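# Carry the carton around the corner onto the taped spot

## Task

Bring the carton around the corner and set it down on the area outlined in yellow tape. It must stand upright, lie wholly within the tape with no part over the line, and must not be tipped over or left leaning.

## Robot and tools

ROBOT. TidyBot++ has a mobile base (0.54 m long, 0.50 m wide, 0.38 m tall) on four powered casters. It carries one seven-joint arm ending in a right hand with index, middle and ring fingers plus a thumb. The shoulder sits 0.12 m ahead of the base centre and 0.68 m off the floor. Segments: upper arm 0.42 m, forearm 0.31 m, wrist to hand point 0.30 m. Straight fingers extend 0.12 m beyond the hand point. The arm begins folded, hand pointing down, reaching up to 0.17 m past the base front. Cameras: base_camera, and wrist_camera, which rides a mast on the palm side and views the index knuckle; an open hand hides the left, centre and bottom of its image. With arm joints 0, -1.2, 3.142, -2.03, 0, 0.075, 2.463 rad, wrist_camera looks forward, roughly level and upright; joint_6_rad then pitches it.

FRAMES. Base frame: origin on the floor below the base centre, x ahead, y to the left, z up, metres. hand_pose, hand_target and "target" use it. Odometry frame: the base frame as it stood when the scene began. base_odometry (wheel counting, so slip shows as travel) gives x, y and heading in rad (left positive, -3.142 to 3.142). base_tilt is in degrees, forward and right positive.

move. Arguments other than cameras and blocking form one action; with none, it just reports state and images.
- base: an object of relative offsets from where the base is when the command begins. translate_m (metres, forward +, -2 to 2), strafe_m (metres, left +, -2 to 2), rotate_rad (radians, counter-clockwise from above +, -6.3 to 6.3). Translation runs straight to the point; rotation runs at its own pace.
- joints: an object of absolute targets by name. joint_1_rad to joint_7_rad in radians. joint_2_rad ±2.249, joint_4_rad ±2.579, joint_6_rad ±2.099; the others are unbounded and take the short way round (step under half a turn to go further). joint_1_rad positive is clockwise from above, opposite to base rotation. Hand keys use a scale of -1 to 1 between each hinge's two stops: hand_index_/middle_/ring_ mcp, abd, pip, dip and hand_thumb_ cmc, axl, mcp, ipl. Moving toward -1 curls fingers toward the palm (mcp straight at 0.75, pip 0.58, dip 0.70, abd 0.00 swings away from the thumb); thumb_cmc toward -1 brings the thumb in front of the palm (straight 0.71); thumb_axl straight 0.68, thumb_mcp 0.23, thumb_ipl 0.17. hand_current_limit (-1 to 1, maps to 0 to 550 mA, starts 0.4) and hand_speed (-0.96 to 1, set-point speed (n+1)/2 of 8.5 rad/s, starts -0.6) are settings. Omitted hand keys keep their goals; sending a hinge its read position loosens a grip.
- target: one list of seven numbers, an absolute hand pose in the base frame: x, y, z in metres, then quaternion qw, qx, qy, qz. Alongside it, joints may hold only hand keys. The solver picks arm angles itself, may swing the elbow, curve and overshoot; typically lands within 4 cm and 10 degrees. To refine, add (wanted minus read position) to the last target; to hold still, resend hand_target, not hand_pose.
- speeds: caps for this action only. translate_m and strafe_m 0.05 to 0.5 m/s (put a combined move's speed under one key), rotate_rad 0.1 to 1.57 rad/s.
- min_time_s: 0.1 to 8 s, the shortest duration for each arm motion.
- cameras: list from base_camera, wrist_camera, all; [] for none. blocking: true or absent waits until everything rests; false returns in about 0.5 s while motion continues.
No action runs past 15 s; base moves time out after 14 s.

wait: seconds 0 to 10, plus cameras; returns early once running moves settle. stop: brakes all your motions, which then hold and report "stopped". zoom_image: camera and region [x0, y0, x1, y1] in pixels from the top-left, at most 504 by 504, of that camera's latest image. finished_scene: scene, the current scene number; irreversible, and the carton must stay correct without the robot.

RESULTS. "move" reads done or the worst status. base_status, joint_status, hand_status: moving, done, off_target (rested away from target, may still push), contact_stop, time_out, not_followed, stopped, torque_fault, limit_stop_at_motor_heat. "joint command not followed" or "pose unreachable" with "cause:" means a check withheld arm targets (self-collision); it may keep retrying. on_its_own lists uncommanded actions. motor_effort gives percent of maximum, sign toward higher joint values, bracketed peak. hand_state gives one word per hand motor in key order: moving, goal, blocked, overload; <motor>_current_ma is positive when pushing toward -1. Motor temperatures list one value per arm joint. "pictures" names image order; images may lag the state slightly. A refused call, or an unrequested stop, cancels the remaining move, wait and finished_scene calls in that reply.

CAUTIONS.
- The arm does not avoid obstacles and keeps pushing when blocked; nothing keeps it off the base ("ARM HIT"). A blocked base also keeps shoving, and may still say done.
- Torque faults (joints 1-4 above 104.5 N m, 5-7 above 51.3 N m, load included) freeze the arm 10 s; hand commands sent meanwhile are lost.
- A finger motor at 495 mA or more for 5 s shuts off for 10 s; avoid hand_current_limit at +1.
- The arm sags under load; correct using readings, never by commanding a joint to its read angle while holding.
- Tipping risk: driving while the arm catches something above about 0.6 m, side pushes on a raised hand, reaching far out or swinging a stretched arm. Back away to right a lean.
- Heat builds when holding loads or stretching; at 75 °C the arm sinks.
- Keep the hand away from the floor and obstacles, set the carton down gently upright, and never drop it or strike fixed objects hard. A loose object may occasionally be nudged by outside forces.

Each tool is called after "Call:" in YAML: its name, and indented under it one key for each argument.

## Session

Call:
move:

Scene clock: 0.00 s.
Motor temperatures (°C): [35 32 30 36 40 42 44]
base_odometry: x=+0.000 y=+0.000 heading=+0.000
base_tilt: forward=+0.4 right=-0.3
base_status: not commanded
joint_positions: joint_1_rad=+0.037 joint_2_rad=-0.351 joint_3_rad=+3.095 joint_4_rad=-2.552 joint_5_rad=+0.025 joint_6_rad=-0.874 joint_7_rad=+3.095 hand_index_mcp=+0.753 hand_index_abd=+0.000 hand_index_pip=+0.577 hand_index_dip=+0.696 hand_middle_mcp=+0.753 hand_middle_abd=+0.000 hand_middle_pip=+0.577 hand_middle_dip=+0.696 hand_ring_mcp=+0.753 hand_ring_abd=+0.000 hand_ring_pip=+0.577 hand_ring_dip=+0.696 hand_thumb_cmc=+0.715 hand_thumb_axl=+0.677 hand_thumb_mcp=+0.223 hand_thumb_ipl=+0.168 hand_current_limit=+0.400 hand_speed=-0.600
joint_status: not commanded
hand_state: goal,goal,goal,goal,goal,goal,goal,goal,goal,goal,goal,goal,goal,goal,goal,goal
index_mcp_current_ma: -1
index_abd_current_ma: 0
index_pip_current_ma: 0
index_dip_current_ma: 0
middle_mcp_current_ma: -1
middle_abd_current_ma: 0
middle_pip_current_ma: 0
middle_dip_current_ma: 0
ring_mcp_current_ma: -1
ring_abd_current_ma: 0
ring_pip_current_ma: 0
ring_dip_current_ma: 0
thumb_cmc_current_ma: 2
thumb_axl_current_ma: 0
thumb_mcp_current_ma: -13
thumb_ipl_current_ma: 0
hand_goal_index_mcp: 0.754
hand_goal_index_abd: 0.000
hand_goal_index_pip: 0.576
hand_goal_index_dip: 0.696
hand_goal_middle_mcp: 0.754
hand_goal_middle_abd: 0.000
hand_goal_middle_pip: 0.576
hand_goal_middle_dip: 0.696
hand_goal_ring_mcp: 0.754
hand_goal_ring_abd: 0.000
hand_goal_ring_pip: 0.576
hand_goal_ring_dip: 0.696
hand_goal_thumb_cmc: 0.714
hand_goal_thumb_axl: 0.678
hand_goal_thumb_mcp: 0.226
hand_goal_thumb_ipl: 0.168
motor_effort: joint_1_rad=+0 joint_2_rad=-1 joint_3_rad=+0 joint_4_rad=+13 joint_5_rad=+1 joint_6_rad=+1 joint_7_rad=+1
hand_pose: x=+0.3322 y=-0.0297 z=+0.5973 quat_wxyz=(-0.036, -0.715, -0.698, -0.012) (m; base frame)
hand_target: x=+0.3314 y=-0.0297 z=+0.5966 quat_wxyz=(-0.035, -0.715, -0.698, -0.011) (m; base frame)
hand_status: not commanded
pictures: base_camera, wrist_camera
Images, in order (width x height): base_camera 644x364, wrist_camera 504x504.

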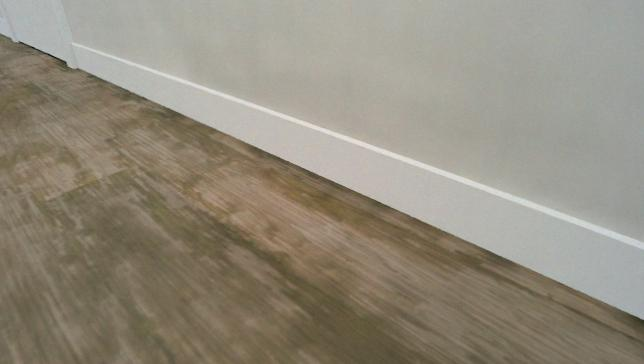

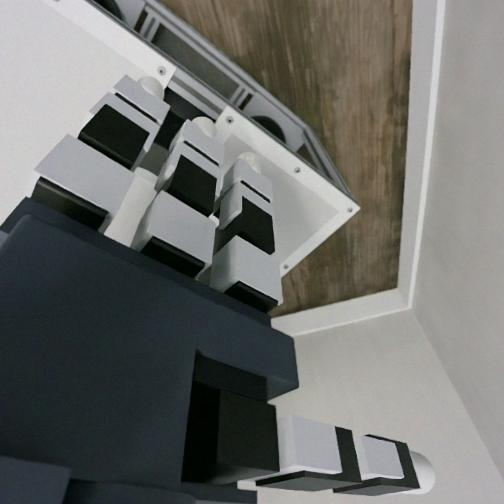

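Call:
move:
  base: {"rotate_rad": 0.87}
  joints: {"joint_1_rad": 0, "joint_2_rad": -1.2, "joint_3_rad": 3.142, "joint_4_rad": -2.03, "joint_5_rad": 0, "joint_6_rad": -0.4, "joint_7_rad": 2.463}
  cameras: ["all"]

Scene clock: 6.80 s.
move: done
base_odometry: x=+0.000 y=+0.000 heading=+0.869
base_tilt: forward=+0.3 right=-0.3
base_status: done
joint_positions: joint_1_rad=+0.026 joint_2_rad=-1.196 joint_3_rad=+3.122 joint_4_rad=-2.040 joint_5_rad=+0.025 joint_6_rad=-0.490 joint_7_rad=+2.516 hand_index_mcp=+0.760 hand_index_abd=+0.000 hand_index_pip=+0.577 hand_index_dip=+0.696 hand_middle_mcp=+0.759 hand_middle_abd=+0.000 hand_middle_pip=+0.577 hand_middle_dip=+0.696 hand_ring_mcp=+0.760 hand_ring_abd=+0.000 hand_ring_pip=+0.577 hand_ring_dip=+0.696 hand_thumb_cmc=+0.720 hand_thumb_axl=+0.677 hand_thumb_mcp=+0.225 hand_thumb_ipl=+0.168 hand_current_limit=+0.400 hand_speed=-0.600
joint_status: all done
hand_state: goal,goal,goal,goal,goal,goal,goal,goal,goal,goal,goal,goal,goal,goal,goal,goal
index_mcp_current_ma: 21
index_abd_current_ma: 0
index_pip_current_ma: 2
index_dip_current_ma: 0
middle_mcp_current_ma: 18
middle_abd_current_ma: 0
middle_pip_current_ma: 2
middle_dip_current_ma: 0
ring_mcp_current_ma: 20
ring_abd_current_ma: 0
ring_pip_current_ma: 2
ring_dip_current_ma: 0
thumb_cmc_current_ma: 18
thumb_axl_current_ma: -2
thumb_mcp_current_ma: -4
thumb_ipl_current_ma: -1
hand_goal_index_mcp: 0.754
hand_goal_index_abd: 0.000
hand_goal_index_pip: 0.576
hand_goal_index_dip: 0.696
hand_goal_middle_mcp: 0.754
hand_goal_middle_abd: 0.000
hand_goal_middle_pip: 0.576
hand_goal_middle_dip: 0.696
hand_goal_ring_mcp: 0.754
hand_goal_ring_abd: 0.000
hand_goal_ring_pip: 0.576
hand_goal_ring_dip: 0.696
hand_goal_thumb_cmc: 0.714
hand_goal_thumb_axl: 0.678
hand_goal_thumb_mcp: 0.226
hand_goal_thumb_ipl: 0.168
motor_effort: joint_1_rad=+1(2) joint_2_rad=+15(16) joint_3_rad=+0(2) joint_4_rad=+15(18) joint_5_rad=+1(2) joint_6_rad=+9(10) joint_7_rad=+1(1)
hand_pose: x=+0.2400 y=-0.0627 z=+1.1719 quat_wxyz=(-0.380, -0.549, -0.285, -0.688) (m; base frame)
hand_target: x=+0.2256 y=-0.0699 z=+1.1961 quat_wxyz=(-0.352, -0.521, -0.249, -0.737) (m; base frame)
hand_status: not commanded
pictures: base_camera, wrist_camera
Images, in order (width x height): base_camera 644x364, wrist_camera 504x504.

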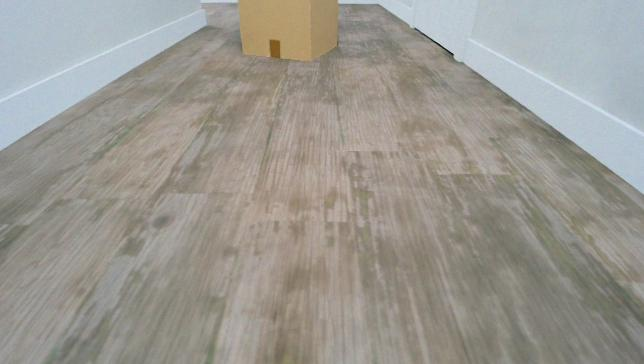

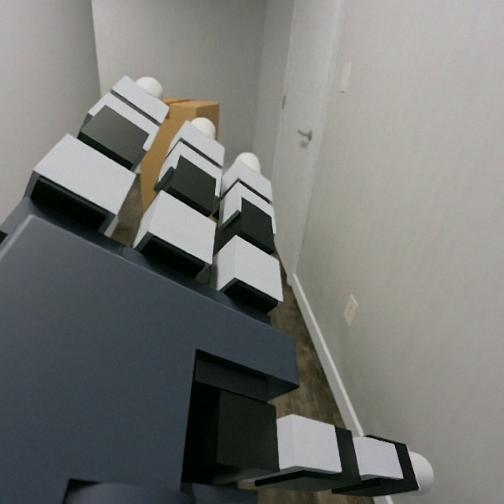

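Call:
move:
  base: {"rotate_rad": 0.07, "translate_m": 1.1}
  cameras: ["base_camera"]

Scene clock: 40.43 s.
move: done
base_odometry: x=+0.710 y=+0.840 heading=+0.940
base_tilt: forward=+0.4 right=-0.3
base_status: done
joint_positions: joint_1_rad=+0.021 joint_2_rad=-1.200 joint_3_rad=+3.124 joint_4_rad=-2.038 joint_5_rad=+0.025 joint_6_rad=-0.486 joint_7_rad=+2.515 hand_index_mcp=+0.761 hand_index_abd=+0.000 hand_index_pip=+0.577 hand_index_dip=+0.696 hand_middle_mcp=+0.760 hand_middle_abd=+0.000 hand_middle_pip=+0.577 hand_middle_dip=+0.696 hand_ring_mcp=+0.761 hand_ring_abd=+0.000 hand_ring_pip=+0.577 hand_ring_dip=+0.696 hand_thumb_cmc=+0.720 hand_thumb_axl=+0.677 hand_thumb_mcp=+0.225 hand_thumb_ipl=+0.168 hand_current_limit=+0.400 hand_speed=-0.600
joint_status: not commanded
hand_state: goal,goal,goal,goal,goal,goal,goal,goal,goal,goal,goal,goal,goal,goal,goal,goal
index_mcp_current_ma: 23
index_abd_current_ma: 0
index_pip_current_ma: 2
index_dip_current_ma: 0
middle_mcp_current_ma: 20
middle_abd_current_ma: 0
middle_pip_current_ma: 2
middle_dip_current_ma: 0
ring_mcp_current_ma: 22
ring_abd_current_ma: 0
ring_pip_current_ma: 2
ring_dip_current_ma: 0
thumb_cmc_current_ma: 18
thumb_axl_current_ma: -2
thumb_mcp_current_ma: -2
thumb_ipl_current_ma: -1
hand_goal_index_mcp: 0.754
hand_goal_index_abd: 0.000
hand_goal_index_pip: 0.576
hand_goal_index_dip: 0.696
hand_goal_middle_mcp: 0.754
hand_goal_middle_abd: 0.000
hand_goal_middle_pip: 0.576
hand_goal_middle_dip: 0.696
hand_goal_ring_mcp: 0.754
hand_goal_ring_abd: 0.000
hand_goal_ring_pip: 0.576
hand_goal_ring_dip: 0.696
hand_goal_thumb_cmc: 0.714
hand_goal_thumb_axl: 0.678
hand_goal_thumb_mcp: 0.226
hand_goal_thumb_ipl: 0.168
motor_effort: joint_1_rad=+1(2) joint_2_rad=+15(18) joint_3_rad=+0(1) joint_4_rad=+15(16) joint_5_rad=+1(1) joint_6_rad=+9(10) joint_7_rad=+0(1)
hand_pose: x=+0.2370 y=-0.0626 z=+1.1744 quat_wxyz=(-0.380, -0.545, -0.283, -0.692) (m; base frame)
hand_target: x=+0.2256 y=-0.0699 z=+1.1961 quat_wxyz=(-0.352, -0.521, -0.249, -0.737) (m; base frame)
hand_status: not commanded
pictures: base_camera
Images, in order (width x height): base_camera 644x364.

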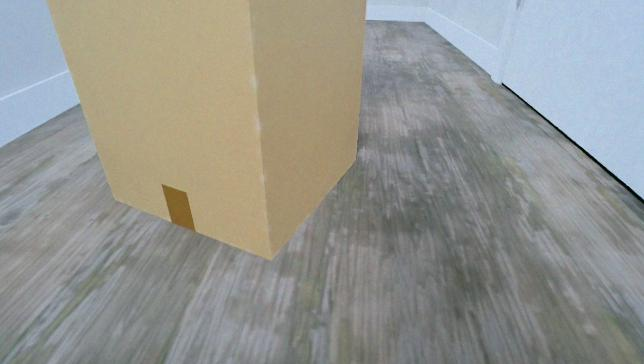

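Call:
move:
  base: {"translate_m": 0.2, "strafe_m": 0.08}

Call:
move:
  base: {"translate_m": 0.5}
  speeds: {"translate_m": 0.25}
  cameras: ["wrist_camera"]

Call:
move:
  base: {"translate_m": -0.14}
  cameras: ["all"]

Scene clock: 56.53 s.
move: done
base_odometry: x=+0.763 y=+1.049 heading=+0.940
base_tilt: forward=+0.4 right=-0.3
base_status: done
joint_positions: joint_1_rad=+0.021 joint_2_rad=-1.200 joint_3_rad=+3.125 joint_4_rad=-2.038 joint_5_rad=+0.025 joint_6_rad=-0.485 joint_7_rad=+2.515 hand_index_mcp=+0.761 hand_index_abd=+0.000 hand_index_pip=+0.577 hand_index_dip=+0.696 hand_middle_mcp=+0.760 hand_middle_abd=+0.000 hand_middle_pip=+0.577 hand_middle_dip=+0.696 hand_ring_mcp=+0.761 hand_ring_abd=+0.000 hand_ring_pip=+0.577 hand_ring_dip=+0.696 hand_thumb_cmc=+0.720 hand_thumb_axl=+0.677 hand_thumb_mcp=+0.225 hand_thumb_ipl=+0.168 hand_current_limit=+0.400 hand_speed=-0.600
joint_status: not commanded
hand_state: goal,goal,goal,goal,goal,goal,goal,goal,goal,goal,goal,goal,goal,goal,goal,goal
index_mcp_current_ma: 24
index_abd_current_ma: 0
index_pip_current_ma: 2
index_dip_current_ma: 0
middle_mcp_current_ma: 20
middle_abd_current_ma: 0
middle_pip_current_ma: 2
middle_dip_current_ma: 0
ring_mcp_current_ma: 23
ring_abd_current_ma: 0
ring_pip_current_ma: 2
ring_dip_current_ma: 0
thumb_cmc_current_ma: 18
thumb_axl_current_ma: -2
thumb_mcp_current_ma: -2
thumb_ipl_current_ma: -1
hand_goal_index_mcp: 0.754
hand_goal_index_abd: 0.000
hand_goal_index_pip: 0.576
hand_goal_index_dip: 0.696
hand_goal_middle_mcp: 0.754
hand_goal_middle_abd: 0.000
hand_goal_middle_pip: 0.576
hand_goal_middle_dip: 0.696
hand_goal_ring_mcp: 0.754
hand_goal_ring_abd: 0.000
hand_goal_ring_pip: 0.576
hand_goal_ring_dip: 0.696
hand_goal_thumb_cmc: 0.714
hand_goal_thumb_axl: 0.678
hand_goal_thumb_mcp: 0.226
hand_goal_thumb_ipl: 0.168
motor_effort: joint_1_rad=+1(2) joint_2_rad=+15(17) joint_3_rad=+0(1) joint_4_rad=+15(16) joint_5_rad=+1(2) joint_6_rad=+9(10) joint_7_rad=+0(1)
hand_pose: x=+0.2367 y=-0.0634 z=+1.1746 quat_wxyz=(-0.379, -0.545, -0.282, -0.692) (m; base frame)
hand_target: x=+0.2256 y=-0.0699 z=+1.1961 quat_wxyz=(-0.352, -0.521, -0.249, -0.737) (m; base frame)
hand_status: not commanded
pictures: none

Scene clock: 59.33 s.
move: done
base_odometry: x=+1.058 y=+1.452 heading=+0.940
base_tilt: forward=+0.3 right=-0.3
base_status: done
joint_positions: joint_1_rad=+0.020 joint_2_rad=-1.203 joint_3_rad=+3.127 joint_4_rad=-2.036 joint_5_rad=+0.025 joint_6_rad=-0.484 joint_7_rad=+2.515 hand_index_mcp=+0.761 hand_index_abd=+0.000 hand_index_pip=+0.577 hand_index_dip=+0.696 hand_middle_mcp=+0.760 hand_middle_abd=+0.000 hand_middle_pip=+0.577 hand_middle_dip=+0.696 hand_ring_mcp=+0.761 hand_ring_abd=+0.000 hand_ring_pip=+0.577 hand_ring_dip=+0.696 hand_thumb_cmc=+0.720 hand_thumb_axl=+0.677 hand_thumb_mcp=+0.226 hand_thumb_ipl=+0.168 hand_current_limit=+0.400 hand_speed=-0.600
joint_status: not commanded
hand_state: goal,goal,goal,goal,goal,goal,goal,goal,goal,goal,goal,goal,goal,goal,goal,goal
index_mcp_current_ma: 25
index_abd_current_ma: 0
index_pip_current_ma: 2
index_dip_current_ma: 0
middle_mcp_current_ma: 22
middle_abd_current_ma: 0
middle_pip_current_ma: 2
middle_dip_current_ma: 0
ring_mcp_current_ma: 25
ring_abd_current_ma: 0
ring_pip_current_ma: 2
ring_dip_current_ma: 0
thumb_cmc_current_ma: 19
thumb_axl_current_ma: -2
thumb_mcp_current_ma: -2
thumb_ipl_current_ma: -1
hand_goal_index_mcp: 0.754
hand_goal_index_abd: 0.000
hand_goal_index_pip: 0.576
hand_goal_index_dip: 0.696
hand_goal_middle_mcp: 0.754
hand_goal_middle_abd: 0.000
hand_goal_middle_pip: 0.576
hand_goal_middle_dip: 0.696
hand_goal_ring_mcp: 0.754
hand_goal_ring_abd: 0.000
hand_goal_ring_pip: 0.576
hand_goal_ring_dip: 0.696
hand_goal_thumb_cmc: 0.714
hand_goal_thumb_axl: 0.678
hand_goal_thumb_mcp: 0.226
hand_goal_thumb_ipl: 0.168
motor_effort: joint_1_rad=+1(2) joint_2_rad=+15(18) joint_3_rad=+0(2) joint_4_rad=+15(17) joint_5_rad=+1(1) joint_6_rad=+9(10) joint_7_rad=+0(1)
hand_pose: x=+0.2350 y=-0.0641 z=+1.1759 quat_wxyz=(-0.380, -0.544, -0.281, -0.694) (m; base frame)
hand_target: x=+0.2256 y=-0.0699 z=+1.1961 quat_wxyz=(-0.352, -0.521, -0.249, -0.737) (m; base frame)
hand_status: not commanded
pictures: wrist_camera
Images, in order (width x height): wrist_camera 504x504.

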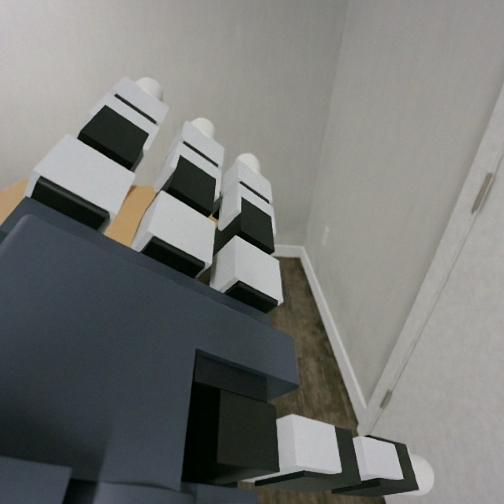

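Scene clock: 60.67 s.
move: done
base_odometry: x=+0.975 y=+1.339 heading=+0.939
base_tilt: forward=+0.3 right=-0.3
base_status: done
joint_positions: joint_1_rad=+0.020 joint_2_rad=-1.207 joint_3_rad=+3.127 joint_4_rad=-2.035 joint_5_rad=+0.025 joint_6_rad=-0.483 joint_7_rad=+2.515 hand_index_mcp=+0.762 hand_index_abd=+0.000 hand_index_pip=+0.577 hand_index_dip=+0.696 hand_middle_mcp=+0.761 hand_middle_abd=+0.000 hand_middle_pip=+0.577 hand_middle_dip=+0.696 hand_ring_mcp=+0.761 hand_ring_abd=+0.000 hand_ring_pip=+0.577 hand_ring_dip=+0.696 hand_thumb_cmc=+0.720 hand_thumb_axl=+0.677 hand_thumb_mcp=+0.226 hand_thumb_ipl=+0.168 hand_current_limit=+0.400 hand_speed=-0.600
joint_status: not commanded
hand_state: goal,goal,goal,goal,goal,goal,goal,goal,goal,goal,goal,goal,goal,goal,goal,goal
index_mcp_current_ma: 26
index_abd_current_ma: 0
index_pip_current_ma: 2
index_dip_current_ma: 0
middle_mcp_current_ma: 22
middle_abd_current_ma: 0
middle_pip_current_ma: 2
middle_dip_current_ma: 0
ring_mcp_current_ma: 25
ring_abd_current_ma: 0
ring_pip_current_ma: 2
ring_dip_current_ma: 0
thumb_cmc_current_ma: 19
thumb_axl_current_ma: -2
thumb_mcp_current_ma: -1
thumb_ipl_current_ma: -1
hand_goal_index_mcp: 0.754
hand_goal_index_abd: 0.000
hand_goal_index_pip: 0.576
hand_goal_index_dip: 0.696
hand_goal_middle_mcp: 0.754
hand_goal_middle_abd: 0.000
hand_goal_middle_pip: 0.576
hand_goal_middle_dip: 0.696
hand_goal_ring_mcp: 0.754
hand_goal_ring_abd: 0.000
hand_goal_ring_pip: 0.576
hand_goal_ring_dip: 0.696
hand_goal_thumb_cmc: 0.714
hand_goal_thumb_axl: 0.678
hand_goal_thumb_mcp: 0.226
hand_goal_thumb_ipl: 0.168
motor_effort: joint_1_rad=+1(2) joint_2_rad=+15(17) joint_3_rad=+0(1) joint_4_rad=+15(17) joint_5_rad=+1(2) joint_6_rad=+9(10) joint_7_rad=+1(1)
hand_pose: x=+0.2322 y=-0.0641 z=+1.1774 quat_wxyz=(-0.380, -0.541, -0.280, -0.696) (m; base frame)
hand_target: x=+0.2256 y=-0.0699 z=+1.1961 quat_wxyz=(-0.352, -0.521, -0.249, -0.737) (m; base frame)
hand_status: not commanded
pictures: base_camera, wrist_camera
Images, in order (width x height): base_camera 644x364, wrist_camera 504x504.

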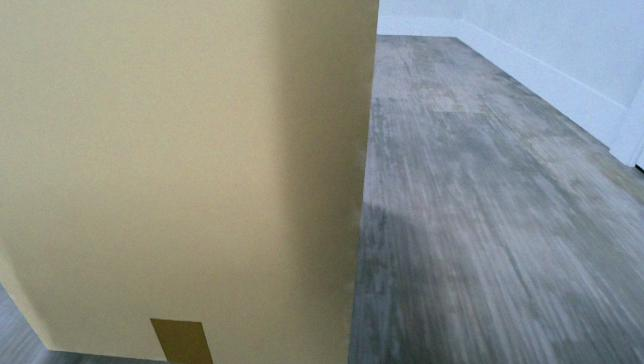

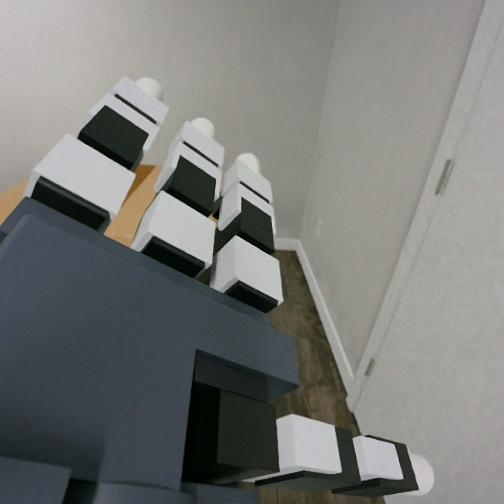

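Call:
move:
  base: {"rotate_rad": 0.25, "translate_m": 0.05}

Call:
move:
  base: {"translate_m": 0.65}
  speeds: {"translate_m": 0.25}

Call:
move:
  base: {"translate_m": -0.15}
  joints: {"joint_1_rad": -0.7}
  cameras: ["all"]

Scene clock: 75.47 s.
move: done
base_odometry: x=+1.005 y=+1.380 heading=+1.189
base_tilt: forward=+0.3 right=-0.3
base_status: done
joint_positions: joint_1_rad=+0.017 joint_2_rad=-1.204 joint_3_rad=+3.127 joint_4_rad=-2.035 joint_5_rad=+0.025 joint_6_rad=-0.482 joint_7_rad=+2.515 hand_index_mcp=+0.762 hand_index_abd=+0.000 hand_index_pip=+0.577 hand_index_dip=+0.696 hand_middle_mcp=+0.761 hand_middle_abd=+0.000 hand_middle_pip=+0.577 hand_middle_dip=+0.696 hand_ring_mcp=+0.762 hand_ring_abd=+0.000 hand_ring_pip=+0.577 hand_ring_dip=+0.696 hand_thumb_cmc=+0.720 hand_thumb_axl=+0.677 hand_thumb_mcp=+0.226 hand_thumb_ipl=+0.168 hand_current_limit=+0.400 hand_speed=-0.600
joint_status: not commanded
hand_state: goal,goal,goal,goal,goal,goal,goal,goal,goal,goal,goal,goal,goal,goal,goal,goal
index_mcp_current_ma: 26
index_abd_current_ma: 0
index_pip_current_ma: 2
index_dip_current_ma: 0
middle_mcp_current_ma: 22
middle_abd_current_ma: 0
middle_pip_current_ma: 2
middle_dip_current_ma: 0
ring_mcp_current_ma: 26
ring_abd_current_ma: 0
ring_pip_current_ma: 2
ring_dip_current_ma: 0
thumb_cmc_current_ma: 19
thumb_axl_current_ma: -2
thumb_mcp_current_ma: -1
thumb_ipl_current_ma: -1
hand_goal_index_mcp: 0.754
hand_goal_index_abd: 0.000
hand_goal_index_pip: 0.576
hand_goal_index_dip: 0.696
hand_goal_middle_mcp: 0.754
hand_goal_middle_abd: 0.000
hand_goal_middle_pip: 0.576
hand_goal_middle_dip: 0.696
hand_goal_ring_mcp: 0.754
hand_goal_ring_abd: 0.000
hand_goal_ring_pip: 0.576
hand_goal_ring_dip: 0.696
hand_goal_thumb_cmc: 0.714
hand_goal_thumb_axl: 0.678
hand_goal_thumb_mcp: 0.226
hand_goal_thumb_ipl: 0.168
motor_effort: joint_1_rad=+1(2) joint_2_rad=+15(18) joint_3_rad=+0(1) joint_4_rad=+15(16) joint_5_rad=+1(1) joint_6_rad=+9(10) joint_7_rad=+1(1)
hand_pose: x=+0.2338 y=-0.0640 z=+1.1773 quat_wxyz=(-0.379, -0.542, -0.281, -0.696) (m; base frame)
hand_target: x=+0.2256 y=-0.0699 z=+1.1961 quat_wxyz=(-0.352, -0.521, -0.249, -0.737) (m; base frame)
hand_status: not commanded
pictures: none

Scene clock: 78.90 s.
move: done
base_odometry: x=+1.247 y=+1.983 heading=+1.189
base_tilt: forward=+0.3 right=-0.3
base_status: done
joint_positions: joint_1_rad=+0.017 joint_2_rad=-1.203 joint_3_rad=+3.129 joint_4_rad=-2.034 joint_5_rad=+0.025 joint_6_rad=-0.481 joint_7_rad=+2.515 hand_index_mcp=+0.762 hand_index_abd=+0.000 hand_index_pip=+0.577 hand_index_dip=+0.696 hand_middle_mcp=+0.761 hand_middle_abd=+0.000 hand_middle_pip=+0.577 hand_middle_dip=+0.696 hand_ring_mcp=+0.762 hand_ring_abd=+0.000 hand_ring_pip=+0.577 hand_ring_dip=+0.696 hand_thumb_cmc=+0.720 hand_thumb_axl=+0.677 hand_thumb_mcp=+0.226 hand_thumb_ipl=+0.168 hand_current_limit=+0.400 hand_speed=-0.600
joint_status: not commanded
hand_state: goal,goal,goal,goal,goal,goal,goal,goal,goal,goal,goal,goal,goal,goal,goal,goal
index_mcp_current_ma: 27
index_abd_current_ma: 1
index_pip_current_ma: 2
index_dip_current_ma: 0
middle_mcp_current_ma: 23
middle_abd_current_ma: 1
middle_pip_current_ma: 2
middle_dip_current_ma: 0
ring_mcp_current_ma: 27
ring_abd_current_ma: 1
ring_pip_current_ma: 2
ring_dip_current_ma: 0
thumb_cmc_current_ma: 20
thumb_axl_current_ma: -2
thumb_mcp_current_ma: -1
thumb_ipl_current_ma: -1
hand_goal_index_mcp: 0.754
hand_goal_index_abd: 0.000
hand_goal_index_pip: 0.576
hand_goal_index_dip: 0.696
hand_goal_middle_mcp: 0.754
hand_goal_middle_abd: 0.000
hand_goal_middle_pip: 0.576
hand_goal_middle_dip: 0.696
hand_goal_ring_mcp: 0.754
hand_goal_ring_abd: 0.000
hand_goal_ring_pip: 0.576
hand_goal_ring_dip: 0.696
hand_goal_thumb_cmc: 0.714
hand_goal_thumb_axl: 0.678
hand_goal_thumb_mcp: 0.226
hand_goal_thumb_ipl: 0.168
motor_effort: joint_1_rad=+1(2) joint_2_rad=+15(19) joint_3_rad=+0(2) joint_4_rad=+15(16) joint_5_rad=+1(1) joint_6_rad=+9(10) joint_7_rad=+0(1)
hand_pose: x=+0.2335 y=-0.0646 z=+1.1779 quat_wxyz=(-0.379, -0.541, -0.280, -0.696) (m; base frame)
hand_target: x=+0.2256 y=-0.0699 z=+1.1961 quat_wxyz=(-0.352, -0.521, -0.249, -0.737) (m; base frame)
hand_status: not commanded
pictures: none

Scene clock: 80.87 s.
move: done
base_odometry: x=+1.191 y=+1.843 heading=+1.190
base_tilt: forward=+0.3 right=-0.3
base_status: done
joint_positions: joint_1_rad=-0.676 joint_2_rad=-1.206 joint_3_rad=+3.131 joint_4_rad=-2.034 joint_5_rad=+0.025 joint_6_rad=-0.481 joint_7_rad=+2.515 hand_index_mcp=+0.762 hand_index_abd=+0.000 hand_index_pip=+0.577 hand_index_dip=+0.696 hand_middle_mcp=+0.761 hand_middle_abd=+0.000 hand_middle_pip=+0.577 hand_middle_dip=+0.696 hand_ring_mcp=+0.762 hand_ring_abd=+0.000 hand_ring_pip=+0.577 hand_ring_dip=+0.696 hand_thumb_cmc=+0.720 hand_thumb_axl=+0.677 hand_thumb_mcp=+0.226 hand_thumb_ipl=+0.168 hand_current_limit=+0.400 hand_speed=-0.600
joint_status: all done
hand_state: goal,goal,goal,goal,goal,goal,goal,goal,goal,goal,goal,goal,goal,goal,goal,goal
index_mcp_current_ma: 28
index_abd_current_ma: 1
index_pip_current_ma: 2
index_dip_current_ma: 0
middle_mcp_current_ma: 24
middle_abd_current_ma: 1
middle_pip_current_ma: 2
middle_dip_current_ma: 0
ring_mcp_current_ma: 27
ring_abd_current_ma: 1
ring_pip_current_ma: 2
ring_dip_current_ma: 0
thumb_cmc_current_ma: 20
thumb_axl_current_ma: -2
thumb_mcp_current_ma: -1
thumb_ipl_current_ma: -1
hand_goal_index_mcp: 0.754
hand_goal_index_abd: 0.000
hand_goal_index_pip: 0.576
hand_goal_index_dip: 0.696
hand_goal_middle_mcp: 0.754
hand_goal_middle_abd: 0.000
hand_goal_middle_pip: 0.576
hand_goal_middle_dip: 0.696
hand_goal_ring_mcp: 0.754
hand_goal_ring_abd: 0.000
hand_goal_ring_pip: 0.576
hand_goal_ring_dip: 0.696
hand_goal_thumb_cmc: 0.714
hand_goal_thumb_axl: 0.678
hand_goal_thumb_mcp: 0.226
hand_goal_thumb_ipl: 0.168
motor_effort: joint_1_rad=+0(3) joint_2_rad=+15(17) joint_3_rad=+0(1) joint_4_rad=+15(16) joint_5_rad=+1(1) joint_6_rad=+9(10) joint_7_rad=+1(1)
hand_pose: x=+0.2477 y=+0.0217 z=+1.1783 quat_wxyz=(-0.120, -0.414, -0.446, -0.785) (m; base frame)
hand_target: x=+0.2455 y=+0.0152 z=+1.1961 quat_wxyz=(-0.078, -0.404, -0.412, -0.813) (m; base frame)
hand_status: not commanded
pictures: base_camera, wrist_camera
Images, in order (width x height): base_camera 644x364, wrist_camera 504x504.

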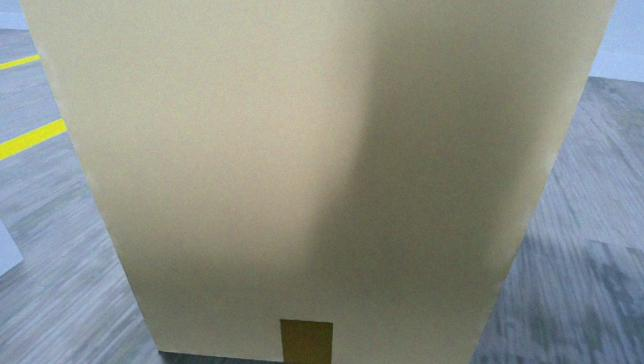

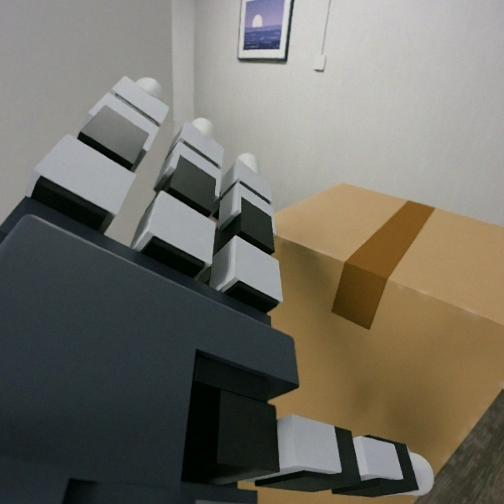

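Call:
move:
  base: {"rotate_rad": 0.35, "translate_m": 0.09, "strafe_m": -0.149}
  joints: {"joint_1_rad": -0.5}

Call:
move:
  base: {"translate_m": 0.47}
  speeds: {"translate_m": 0.25}

Call:
move:
  base: {"translate_m": -0.15}
  cameras: ["all"]

Scene clock: 102.63 s.
move: done
base_odometry: x=+1.363 y=+1.871 heading=+1.541
base_tilt: forward=+0.3 right=-0.3
base_status: done
joint_positions: joint_1_rad=-0.526 joint_2_rad=-1.206 joint_3_rad=+3.133 joint_4_rad=-2.034 joint_5_rad=+0.025 joint_6_rad=-0.481 joint_7_rad=+2.515 hand_index_mcp=+0.762 hand_index_abd=+0.000 hand_index_pip=+0.577 hand_index_dip=+0.696 hand_middle_mcp=+0.761 hand_middle_abd=+0.000 hand_middle_pip=+0.577 hand_middle_dip=+0.696 hand_ring_mcp=+0.762 hand_ring_abd=+0.000 hand_ring_pip=+0.577 hand_ring_dip=+0.696 hand_thumb_cmc=+0.720 hand_thumb_axl=+0.677 hand_thumb_mcp=+0.226 hand_thumb_ipl=+0.168 hand_current_limit=+0.400 hand_speed=-0.600
joint_status: all done
hand_state: goal,goal,goal,goal,goal,goal,goal,goal,goal,goal,goal,goal,goal,goal,goal,goal
index_mcp_current_ma: 28
index_abd_current_ma: 1
index_pip_current_ma: 2
index_dip_current_ma: 0
middle_mcp_current_ma: 24
middle_abd_current_ma: 1
middle_pip_current_ma: 2
middle_dip_current_ma: 0
ring_mcp_current_ma: 28
ring_abd_current_ma: 1
ring_pip_current_ma: 2
ring_dip_current_ma: 0
thumb_cmc_current_ma: 20
thumb_axl_current_ma: -2
thumb_mcp_current_ma: -1
thumb_ipl_current_ma: -1
hand_goal_index_mcp: 0.754
hand_goal_index_abd: 0.000
hand_goal_index_pip: 0.576
hand_goal_index_dip: 0.696
hand_goal_middle_mcp: 0.754
hand_goal_middle_abd: 0.000
hand_goal_middle_pip: 0.576
hand_goal_middle_dip: 0.696
hand_goal_ring_mcp: 0.754
hand_goal_ring_abd: 0.000
hand_goal_ring_pip: 0.576
hand_goal_ring_dip: 0.696
hand_goal_thumb_cmc: 0.714
hand_goal_thumb_axl: 0.678
hand_goal_thumb_mcp: 0.226
hand_goal_thumb_ipl: 0.168
motor_effort: joint_1_rad=+1(4) joint_2_rad=+15(16) joint_3_rad=+0(2) joint_4_rad=+15(16) joint_5_rad=+1(2) joint_6_rad=+9(10) joint_7_rad=+1(1)
hand_pose: x=+0.2502 y=+0.0011 z=+1.1782 quat_wxyz=(-0.178, -0.447, -0.413, -0.774) (m; base frame)
hand_target: x=+0.2460 y=-0.0102 z=+1.1961 quat_wxyz=(-0.159, -0.443, -0.370, -0.801) (m; base frame)
hand_status: not commanded
pictures: none

Scene clock: 105.33 s.
move: done
base_odometry: x=+1.377 y=+2.340 heading=+1.541
base_tilt: forward=+0.4 right=-0.3
base_status: done
joint_positions: joint_1_rad=-0.522 joint_2_rad=-1.206 joint_3_rad=+3.133 joint_4_rad=-2.033 joint_5_rad=+0.025 joint_6_rad=-0.480 joint_7_rad=+2.515 hand_index_mcp=+0.762 hand_index_abd=+0.001 hand_index_pip=+0.577 hand_index_dip=+0.696 hand_middle_mcp=+0.761 hand_middle_abd=+0.001 hand_middle_pip=+0.577 hand_middle_dip=+0.696 hand_ring_mcp=+0.762 hand_ring_abd=+0.000 hand_ring_pip=+0.577 hand_ring_dip=+0.696 hand_thumb_cmc=+0.720 hand_thumb_axl=+0.677 hand_thumb_mcp=+0.226 hand_thumb_ipl=+0.168 hand_current_limit=+0.400 hand_speed=-0.600
joint_status: not commanded
hand_state: goal,goal,goal,goal,goal,goal,goal,goal,goal,goal,goal,goal,goal,goal,goal,goal
index_mcp_current_ma: 28
index_abd_current_ma: 1
index_pip_current_ma: 2
index_dip_current_ma: 0
middle_mcp_current_ma: 25
middle_abd_current_ma: 1
middle_pip_current_ma: 2
middle_dip_current_ma: 0
ring_mcp_current_ma: 28
ring_abd_current_ma: 1
ring_pip_current_ma: 2
ring_dip_current_ma: 0
thumb_cmc_current_ma: 20
thumb_axl_current_ma: -2
thumb_mcp_current_ma: -1
thumb_ipl_current_ma: -1
hand_goal_index_mcp: 0.754
hand_goal_index_abd: 0.000
hand_goal_index_pip: 0.576
hand_goal_index_dip: 0.696
hand_goal_middle_mcp: 0.754
hand_goal_middle_abd: 0.000
hand_goal_middle_pip: 0.576
hand_goal_middle_dip: 0.696
hand_goal_ring_mcp: 0.754
hand_goal_ring_abd: 0.000
hand_goal_ring_pip: 0.576
hand_goal_ring_dip: 0.696
hand_goal_thumb_cmc: 0.714
hand_goal_thumb_axl: 0.678
hand_goal_thumb_mcp: 0.226
hand_goal_thumb_ipl: 0.168
motor_effort: joint_1_rad=+0(2) joint_2_rad=+15(18) joint_3_rad=+0(2) joint_4_rad=+15(16) joint_5_rad=+1(1) joint_6_rad=+9(10) joint_7_rad=+1(1)
hand_pose: x=+0.2501 y=+0.0003 z=+1.1786 quat_wxyz=(-0.180, -0.448, -0.411, -0.773) (m; base frame)
hand_target: x=+0.2460 y=-0.0102 z=+1.1961 quat_wxyz=(-0.159, -0.443, -0.370, -0.801) (m; base frame)
hand_status: not commanded
pictures: none

Scene clock: 106.80 s.
move: done
base_odometry: x=+1.373 y=+2.190 heading=+1.541
base_tilt: forward=+0.3 right=-0.3
base_status: done
joint_positions: joint_1_rad=-0.519 joint_2_rad=-1.206 joint_3_rad=+3.134 joint_4_rad=-2.033 joint_5_rad=+0.025 joint_6_rad=-0.479 joint_7_rad=+2.515 hand_index_mcp=+0.762 hand_index_abd=+0.001 hand_index_pip=+0.577 hand_index_dip=+0.696 hand_middle_mcp=+0.761 hand_middle_abd=+0.001 hand_middle_pip=+0.577 hand_middle_dip=+0.696 hand_ring_mcp=+0.762 hand_ring_abd=+0.000 hand_ring_pip=+0.577 hand_ring_dip=+0.696 hand_thumb_cmc=+0.720 hand_thumb_axl=+0.677 hand_thumb_mcp=+0.226 hand_thumb_ipl=+0.168 hand_current_limit=+0.400 hand_speed=-0.600
joint_status: not commanded
hand_state: goal,goal,goal,goal,goal,goal,goal,goal,goal,goal,goal,goal,goal,goal,goal,goal
index_mcp_current_ma: 29
index_abd_current_ma: 1
index_pip_current_ma: 2
index_dip_current_ma: 0
middle_mcp_current_ma: 25
middle_abd_current_ma: 1
middle_pip_current_ma: 2
middle_dip_current_ma: 0
ring_mcp_current_ma: 29
ring_abd_current_ma: 1
ring_pip_current_ma: 2
ring_dip_current_ma: 0
thumb_cmc_current_ma: 20
thumb_axl_current_ma: -2
thumb_mcp_current_ma: -1
thumb_ipl_current_ma: -1
hand_goal_index_mcp: 0.754
hand_goal_index_abd: 0.000
hand_goal_index_pip: 0.576
hand_goal_index_dip: 0.696
hand_goal_middle_mcp: 0.754
hand_goal_middle_abd: 0.000
hand_goal_middle_pip: 0.576
hand_goal_middle_dip: 0.696
hand_goal_ring_mcp: 0.754
hand_goal_ring_abd: 0.000
hand_goal_ring_pip: 0.576
hand_goal_ring_dip: 0.696
hand_goal_thumb_cmc: 0.714
hand_goal_thumb_axl: 0.678
hand_goal_thumb_mcp: 0.226
hand_goal_thumb_ipl: 0.168
motor_effort: joint_1_rad=+1(2) joint_2_rad=+15(17) joint_3_rad=+0(1) joint_4_rad=+15(16) joint_5_rad=+1(1) joint_6_rad=+9(10) joint_7_rad=+1(1)
hand_pose: x=+0.2501 y=-0.0002 z=+1.1788 quat_wxyz=(-0.181, -0.448, -0.410, -0.773) (m; base frame)
hand_target: x=+0.2460 y=-0.0102 z=+1.1961 quat_wxyz=(-0.159, -0.443, -0.370, -0.801) (m; base frame)
hand_status: not commanded
pictures: base_camera, wrist_camera
Images, in order (width x height): base_camera 644x364, wrist_camera 504x504.

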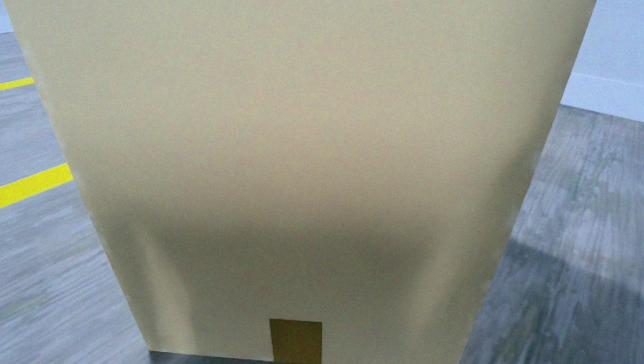

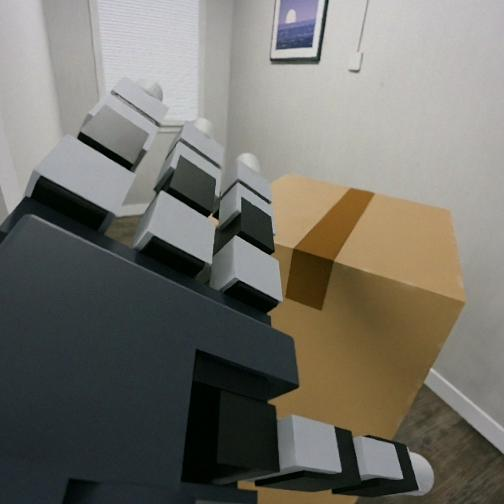

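Call:
move:
  base: {"rotate_rad": 0.5, "translate_m": 0.125, "strafe_m": -0.214}

Call:
move:
  base: {"translate_m": 0.36}
  speeds: {"translate_m": 0.25}

Call:
move:
  base: {"translate_m": -0.18}
  cameras: ["all"]

Scene clock: 121.33 s.
move: done
base_odometry: x=+1.590 y=+2.309 heading=+2.042
base_tilt: forward=+0.3 right=-0.3
base_status: done
joint_positions: joint_1_rad=-0.514 joint_2_rad=-1.206 joint_3_rad=+3.136 joint_4_rad=-2.033 joint_5_rad=+0.025 joint_6_rad=-0.479 joint_7_rad=+2.514 hand_index_mcp=+0.762 hand_index_abd=+0.001 hand_index_pip=+0.577 hand_index_dip=+0.696 hand_middle_mcp=+0.761 hand_middle_abd=+0.001 hand_middle_pip=+0.577 hand_middle_dip=+0.696 hand_ring_mcp=+0.762 hand_ring_abd=+0.000 hand_ring_pip=+0.577 hand_ring_dip=+0.696 hand_thumb_cmc=+0.720 hand_thumb_axl=+0.677 hand_thumb_mcp=+0.226 hand_thumb_ipl=+0.168 hand_current_limit=+0.400 hand_speed=-0.600
joint_status: not commanded
hand_state: goal,goal,goal,goal,goal,goal,goal,goal,goal,goal,goal,goal,goal,goal,goal,goal
index_mcp_current_ma: 29
index_abd_current_ma: 1
index_pip_current_ma: 2
index_dip_current_ma: 0
middle_mcp_current_ma: 25
middle_abd_current_ma: 1
middle_pip_current_ma: 2
middle_dip_current_ma: 0
ring_mcp_current_ma: 29
ring_abd_current_ma: 1
ring_pip_current_ma: 2
ring_dip_current_ma: 0
thumb_cmc_current_ma: 21
thumb_axl_current_ma: -2
thumb_mcp_current_ma: -1
thumb_ipl_current_ma: -1
hand_goal_index_mcp: 0.754
hand_goal_index_abd: 0.000
hand_goal_index_pip: 0.576
hand_goal_index_dip: 0.696
hand_goal_middle_mcp: 0.754
hand_goal_middle_abd: 0.000
hand_goal_middle_pip: 0.576
hand_goal_middle_dip: 0.696
hand_goal_ring_mcp: 0.754
hand_goal_ring_abd: 0.000
hand_goal_ring_pip: 0.576
hand_goal_ring_dip: 0.696
hand_goal_thumb_cmc: 0.714
hand_goal_thumb_axl: 0.678
hand_goal_thumb_mcp: 0.226
hand_goal_thumb_ipl: 0.168
motor_effort: joint_1_rad=+1(3) joint_2_rad=+15(16) joint_3_rad=+0(3) joint_4_rad=+15(16) joint_5_rad=+1(2) joint_6_rad=+9(10) joint_7_rad=+1(1)
hand_pose: x=+0.2507 y=-0.0020 z=+1.1786 quat_wxyz=(-0.182, -0.450, -0.408, -0.773) (m; base frame)
hand_target: x=+0.2460 y=-0.0102 z=+1.1961 quat_wxyz=(-0.159, -0.443, -0.370, -0.801) (m; base frame)
hand_status: not commanded
pictures: none

Scene clock: 123.60 s.
move: done
base_odometry: x=+1.427 y=+2.629 heading=+2.042
base_tilt: forward=+0.3 right=-0.3
base_status: done
joint_positions: joint_1_rad=-0.514 joint_2_rad=-1.206 joint_3_rad=+3.136 joint_4_rad=-2.033 joint_5_rad=+0.025 joint_6_rad=-0.479 joint_7_rad=+2.514 hand_index_mcp=+0.762 hand_index_abd=+0.001 hand_index_pip=+0.577 hand_index_dip=+0.696 hand_middle_mcp=+0.761 hand_middle_abd=+0.001 hand_middle_pip=+0.577 hand_middle_dip=+0.696 hand_ring_mcp=+0.762 hand_ring_abd=+0.001 hand_ring_pip=+0.577 hand_ring_dip=+0.696 hand_thumb_cmc=+0.720 hand_thumb_axl=+0.677 hand_thumb_mcp=+0.226 hand_thumb_ipl=+0.168 hand_current_limit=+0.400 hand_speed=-0.600
joint_status: not commanded
hand_state: goal,goal,goal,goal,goal,goal,goal,goal,goal,goal,goal,goal,goal,goal,goal,goal
index_mcp_current_ma: 29
index_abd_current_ma: 1
index_pip_current_ma: 2
index_dip_current_ma: 0
middle_mcp_current_ma: 25
middle_abd_current_ma: 1
middle_pip_current_ma: 2
middle_dip_current_ma: 0
ring_mcp_current_ma: 29
ring_abd_current_ma: 1
ring_pip_current_ma: 2
ring_dip_current_ma: 0
thumb_cmc_current_ma: 21
thumb_axl_current_ma: -2
thumb_mcp_current_ma: -1
thumb_ipl_current_ma: -1
hand_goal_index_mcp: 0.754
hand_goal_index_abd: 0.000
hand_goal_index_pip: 0.576
hand_goal_index_dip: 0.696
hand_goal_middle_mcp: 0.754
hand_goal_middle_abd: 0.000
hand_goal_middle_pip: 0.576
hand_goal_middle_dip: 0.696
hand_goal_ring_mcp: 0.754
hand_goal_ring_abd: 0.000
hand_goal_ring_pip: 0.576
hand_goal_ring_dip: 0.696
hand_goal_thumb_cmc: 0.714
hand_goal_thumb_axl: 0.678
hand_goal_thumb_mcp: 0.226
hand_goal_thumb_ipl: 0.168
motor_effort: joint_1_rad=+0(2) joint_2_rad=+15(18) joint_3_rad=+0(1) joint_4_rad=+15(16) joint_5_rad=+0(1) joint_6_rad=+9(10) joint_7_rad=+1(1)
hand_pose: x=+0.2507 y=-0.0020 z=+1.1787 quat_wxyz=(-0.182, -0.450, -0.408, -0.773) (m; base frame)
hand_target: x=+0.2460 y=-0.0102 z=+1.1961 quat_wxyz=(-0.159, -0.443, -0.370, -0.801) (m; base frame)
hand_status: not commanded
pictures: none

Scene clock: 125.13 s.
move: done
base_odometry: x=+1.509 y=+2.469 heading=+2.042
base_tilt: forward=+0.3 right=-0.3
base_status: done
joint_positions: joint_1_rad=-0.513 joint_2_rad=-1.206 joint_3_rad=+3.137 joint_4_rad=-2.033 joint_5_rad=+0.025 joint_6_rad=-0.479 joint_7_rad=+2.514 hand_index_mcp=+0.763 hand_index_abd=+0.001 hand_index_pip=+0.577 hand_index_dip=+0.696 hand_middle_mcp=+0.762 hand_middle_abd=+0.001 hand_middle_pip=+0.577 hand_middle_dip=+0.696 hand_ring_mcp=+0.763 hand_ring_abd=+0.001 hand_ring_pip=+0.577 hand_ring_dip=+0.696 hand_thumb_cmc=+0.721 hand_thumb_axl=+0.677 hand_thumb_mcp=+0.226 hand_thumb_ipl=+0.168 hand_current_limit=+0.400 hand_speed=-0.600
joint_status: not commanded
hand_state: goal,goal,goal,goal,goal,goal,goal,goal,goal,goal,goal,goal,goal,goal,goal,goal
index_mcp_current_ma: 30
index_abd_current_ma: 1
index_pip_current_ma: 2
index_dip_current_ma: 0
middle_mcp_current_ma: 26
middle_abd_current_ma: 1
middle_pip_current_ma: 2
middle_dip_current_ma: 0
ring_mcp_current_ma: 30
ring_abd_current_ma: 1
ring_pip_current_ma: 2
ring_dip_current_ma: 0
thumb_cmc_current_ma: 21
thumb_axl_current_ma: -2
thumb_mcp_current_ma: -1
thumb_ipl_current_ma: -1
hand_goal_index_mcp: 0.754
hand_goal_index_abd: 0.000
hand_goal_index_pip: 0.576
hand_goal_index_dip: 0.696
hand_goal_middle_mcp: 0.754
hand_goal_middle_abd: 0.000
hand_goal_middle_pip: 0.576
hand_goal_middle_dip: 0.696
hand_goal_ring_mcp: 0.754
hand_goal_ring_abd: 0.000
hand_goal_ring_pip: 0.576
hand_goal_ring_dip: 0.696
hand_goal_thumb_cmc: 0.714
hand_goal_thumb_axl: 0.678
hand_goal_thumb_mcp: 0.226
hand_goal_thumb_ipl: 0.168
motor_effort: joint_1_rad=+1(2) joint_2_rad=+15(17) joint_3_rad=+0(2) joint_4_rad=+15(17) joint_5_rad=+1(2) joint_6_rad=+9(10) joint_7_rad=+1(1)
hand_pose: x=+0.2507 y=-0.0023 z=+1.1790 quat_wxyz=(-0.182, -0.450, -0.408, -0.773) (m; base frame)
hand_target: x=+0.2460 y=-0.0102 z=+1.1961 quat_wxyz=(-0.159, -0.443, -0.370, -0.801) (m; base frame)
hand_status: not commanded
pictures: base_camera, wrist_camera
Images, in order (width x height): base_camera 644x364, wrist_camera 504x504.

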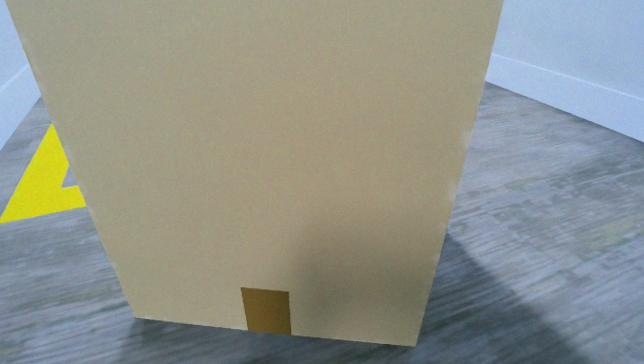

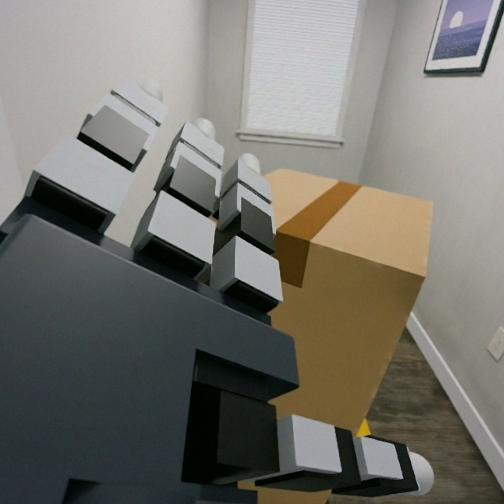

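Call:
move:
  base: {"rotate_rad": 0.38, "translate_m": 0.14, "strafe_m": -0.18}

Call:
move:
  base: {"translate_m": 0.38}
  speeds: {"translate_m": 0.25}

Call:
move:
  base: {"translate_m": -0.24}
  cameras: ["all"]

Scene clock: 136.17 s.
move: done
base_odometry: x=+1.606 y=+2.676 heading=+2.423
base_tilt: forward=+0.3 right=-0.3
base_status: done
joint_positions: joint_1_rad=-0.511 joint_2_rad=-1.206 joint_3_rad=+3.138 joint_4_rad=-2.033 joint_5_rad=+0.025 joint_6_rad=-0.479 joint_7_rad=+2.514 hand_index_mcp=+0.763 hand_index_abd=+0.001 hand_index_pip=+0.577 hand_index_dip=+0.696 hand_middle_mcp=+0.762 hand_middle_abd=+0.001 hand_middle_pip=+0.577 hand_middle_dip=+0.696 hand_ring_mcp=+0.763 hand_ring_abd=+0.001 hand_ring_pip=+0.577 hand_ring_dip=+0.696 hand_thumb_cmc=+0.721 hand_thumb_axl=+0.677 hand_thumb_mcp=+0.226 hand_thumb_ipl=+0.168 hand_current_limit=+0.400 hand_speed=-0.600
joint_status: not commanded
hand_state: goal,goal,goal,goal,goal,goal,goal,goal,goal,goal,goal,goal,goal,goal,goal,goal
index_mcp_current_ma: 30
index_abd_current_ma: 1
index_pip_current_ma: 2
index_dip_current_ma: 0
middle_mcp_current_ma: 26
middle_abd_current_ma: 1
middle_pip_current_ma: 2
middle_dip_current_ma: 0
ring_mcp_current_ma: 31
ring_abd_current_ma: 1
ring_pip_current_ma: 2
ring_dip_current_ma: 0
thumb_cmc_current_ma: 21
thumb_axl_current_ma: -2
thumb_mcp_current_ma: -1
thumb_ipl_current_ma: -1
hand_goal_index_mcp: 0.754
hand_goal_index_abd: 0.000
hand_goal_index_pip: 0.576
hand_goal_index_dip: 0.696
hand_goal_middle_mcp: 0.754
hand_goal_middle_abd: 0.000
hand_goal_middle_pip: 0.576
hand_goal_middle_dip: 0.696
hand_goal_ring_mcp: 0.754
hand_goal_ring_abd: 0.000
hand_goal_ring_pip: 0.576
hand_goal_ring_dip: 0.696
hand_goal_thumb_cmc: 0.714
hand_goal_thumb_axl: 0.678
hand_goal_thumb_mcp: 0.226
hand_goal_thumb_ipl: 0.168
motor_effort: joint_1_rad=+1(3) joint_2_rad=+15(17) joint_3_rad=+0(3) joint_4_rad=+15(15) joint_5_rad=+1(2) joint_6_rad=+9(10) joint_7_rad=+1(1)
hand_pose: x=+0.2511 y=-0.0033 z=+1.1789 quat_wxyz=(-0.183, -0.451, -0.407, -0.773) (m; base frame)
hand_target: x=+0.2460 y=-0.0102 z=+1.1961 quat_wxyz=(-0.159, -0.443, -0.370, -0.801) (m; base frame)
hand_status: not commanded
pictures: none

Scene clock: 138.43 s.
move: done
base_odometry: x=+1.320 y=+2.925 heading=+2.424
base_tilt: forward=+0.4 right=-0.3
base_status: done
joint_positions: joint_1_rad=-0.511 joint_2_rad=-1.205 joint_3_rad=+3.138 joint_4_rad=-2.032 joint_5_rad=+0.025 joint_6_rad=-0.478 joint_7_rad=+2.514 hand_index_mcp=+0.763 hand_index_abd=+0.001 hand_index_pip=+0.577 hand_index_dip=+0.696 hand_middle_mcp=+0.762 hand_middle_abd=+0.001 hand_middle_pip=+0.577 hand_middle_dip=+0.696 hand_ring_mcp=+0.763 hand_ring_abd=+0.001 hand_ring_pip=+0.577 hand_ring_dip=+0.696 hand_thumb_cmc=+0.721 hand_thumb_axl=+0.677 hand_thumb_mcp=+0.226 hand_thumb_ipl=+0.168 hand_current_limit=+0.400 hand_speed=-0.600
joint_status: not commanded
hand_state: goal,goal,goal,goal,goal,goal,goal,goal,goal,goal,goal,goal,goal,goal,goal,goal
index_mcp_current_ma: 31
index_abd_current_ma: 1
index_pip_current_ma: 2
index_dip_current_ma: 0
middle_mcp_current_ma: 27
middle_abd_current_ma: 1
middle_pip_current_ma: 2
middle_dip_current_ma: 0
ring_mcp_current_ma: 31
ring_abd_current_ma: 1
ring_pip_current_ma: 2
ring_dip_current_ma: 0
thumb_cmc_current_ma: 21
thumb_axl_current_ma: -2
thumb_mcp_current_ma: 0
thumb_ipl_current_ma: -1
hand_goal_index_mcp: 0.754
hand_goal_index_abd: 0.000
hand_goal_index_pip: 0.576
hand_goal_index_dip: 0.696
hand_goal_middle_mcp: 0.754
hand_goal_middle_abd: 0.000
hand_goal_middle_pip: 0.576
hand_goal_middle_dip: 0.696
hand_goal_ring_mcp: 0.754
hand_goal_ring_abd: 0.000
hand_goal_ring_pip: 0.576
hand_goal_ring_dip: 0.696
hand_goal_thumb_cmc: 0.714
hand_goal_thumb_axl: 0.678
hand_goal_thumb_mcp: 0.226
hand_goal_thumb_ipl: 0.168
motor_effort: joint_1_rad=+1(2) joint_2_rad=+15(19) joint_3_rad=+0(1) joint_4_rad=+15(17) joint_5_rad=+1(2) joint_6_rad=+9(10) joint_7_rad=+0(1)
hand_pose: x=+0.2514 y=-0.0033 z=+1.1792 quat_wxyz=(-0.183, -0.451, -0.407, -0.773) (m; base frame)
hand_target: x=+0.2460 y=-0.0102 z=+1.1961 quat_wxyz=(-0.159, -0.443, -0.370, -0.801) (m; base frame)
hand_status: not commanded
pictures: none

Scene clock: 140.07 s.
move: done
base_odometry: x=+1.501 y=+2.767 heading=+2.424
base_tilt: forward=+0.3 right=-0.3
base_status: done
joint_positions: joint_1_rad=-0.510 joint_2_rad=-1.207 joint_3_rad=+3.139 joint_4_rad=-2.032 joint_5_rad=+0.025 joint_6_rad=-0.477 joint_7_rad=+2.514 hand_index_mcp=+0.763 hand_index_abd=+0.001 hand_index_pip=+0.577 hand_index_dip=+0.696 hand_middle_mcp=+0.762 hand_middle_abd=+0.001 hand_middle_pip=+0.577 hand_middle_dip=+0.696 hand_ring_mcp=+0.763 hand_ring_abd=+0.001 hand_ring_pip=+0.577 hand_ring_dip=+0.696 hand_thumb_cmc=+0.721 hand_thumb_axl=+0.677 hand_thumb_mcp=+0.226 hand_thumb_ipl=+0.168 hand_current_limit=+0.400 hand_speed=-0.600
joint_status: not commanded
hand_state: goal,goal,goal,goal,goal,goal,goal,goal,goal,goal,goal,goal,goal,goal,goal,goal
index_mcp_current_ma: 32
index_abd_current_ma: 2
index_pip_current_ma: 2
index_dip_current_ma: 0
middle_mcp_current_ma: 28
middle_abd_current_ma: 2
middle_pip_current_ma: 2
middle_dip_current_ma: 0
ring_mcp_current_ma: 32
ring_abd_current_ma: 2
ring_pip_current_ma: 2
ring_dip_current_ma: 0
thumb_cmc_current_ma: 22
thumb_axl_current_ma: -2
thumb_mcp_current_ma: 0
thumb_ipl_current_ma: -1
hand_goal_index_mcp: 0.754
hand_goal_index_abd: 0.000
hand_goal_index_pip: 0.576
hand_goal_index_dip: 0.696
hand_goal_middle_mcp: 0.754
hand_goal_middle_abd: 0.000
hand_goal_middle_pip: 0.576
hand_goal_middle_dip: 0.696
hand_goal_ring_mcp: 0.754
hand_goal_ring_abd: 0.000
hand_goal_ring_pip: 0.576
hand_goal_ring_dip: 0.696
hand_goal_thumb_cmc: 0.714
hand_goal_thumb_axl: 0.678
hand_goal_thumb_mcp: 0.226
hand_goal_thumb_ipl: 0.168
motor_effort: joint_1_rad=+0(3) joint_2_rad=+15(19) joint_3_rad=+1(4) joint_4_rad=+15(16) joint_5_rad=+1(2) joint_6_rad=+10(10) joint_7_rad=+0(1)
hand_pose: x=+0.2502 y=-0.0041 z=+1.1798 quat_wxyz=(-0.184, -0.450, -0.405, -0.774) (m; base frame)
hand_target: x=+0.2460 y=-0.0102 z=+1.1961 quat_wxyz=(-0.159, -0.443, -0.370, -0.801) (m; base frame)
hand_status: not commanded
pictures: base_camera, wrist_camera
Images, in order (width x height): base_camera 644x364, wrist_camera 504x504.

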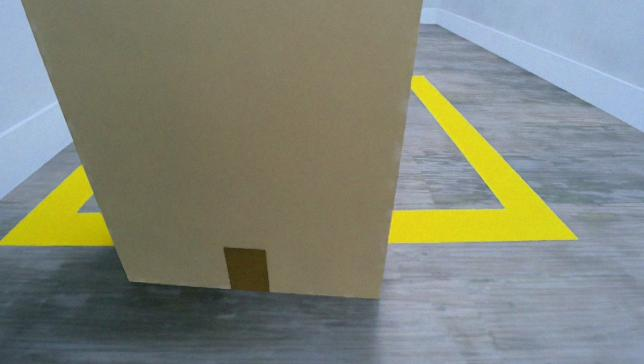

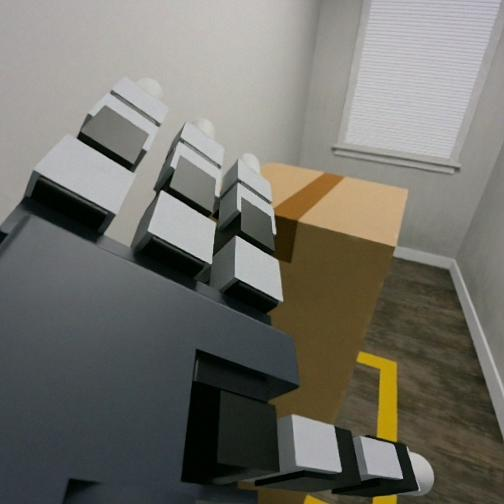

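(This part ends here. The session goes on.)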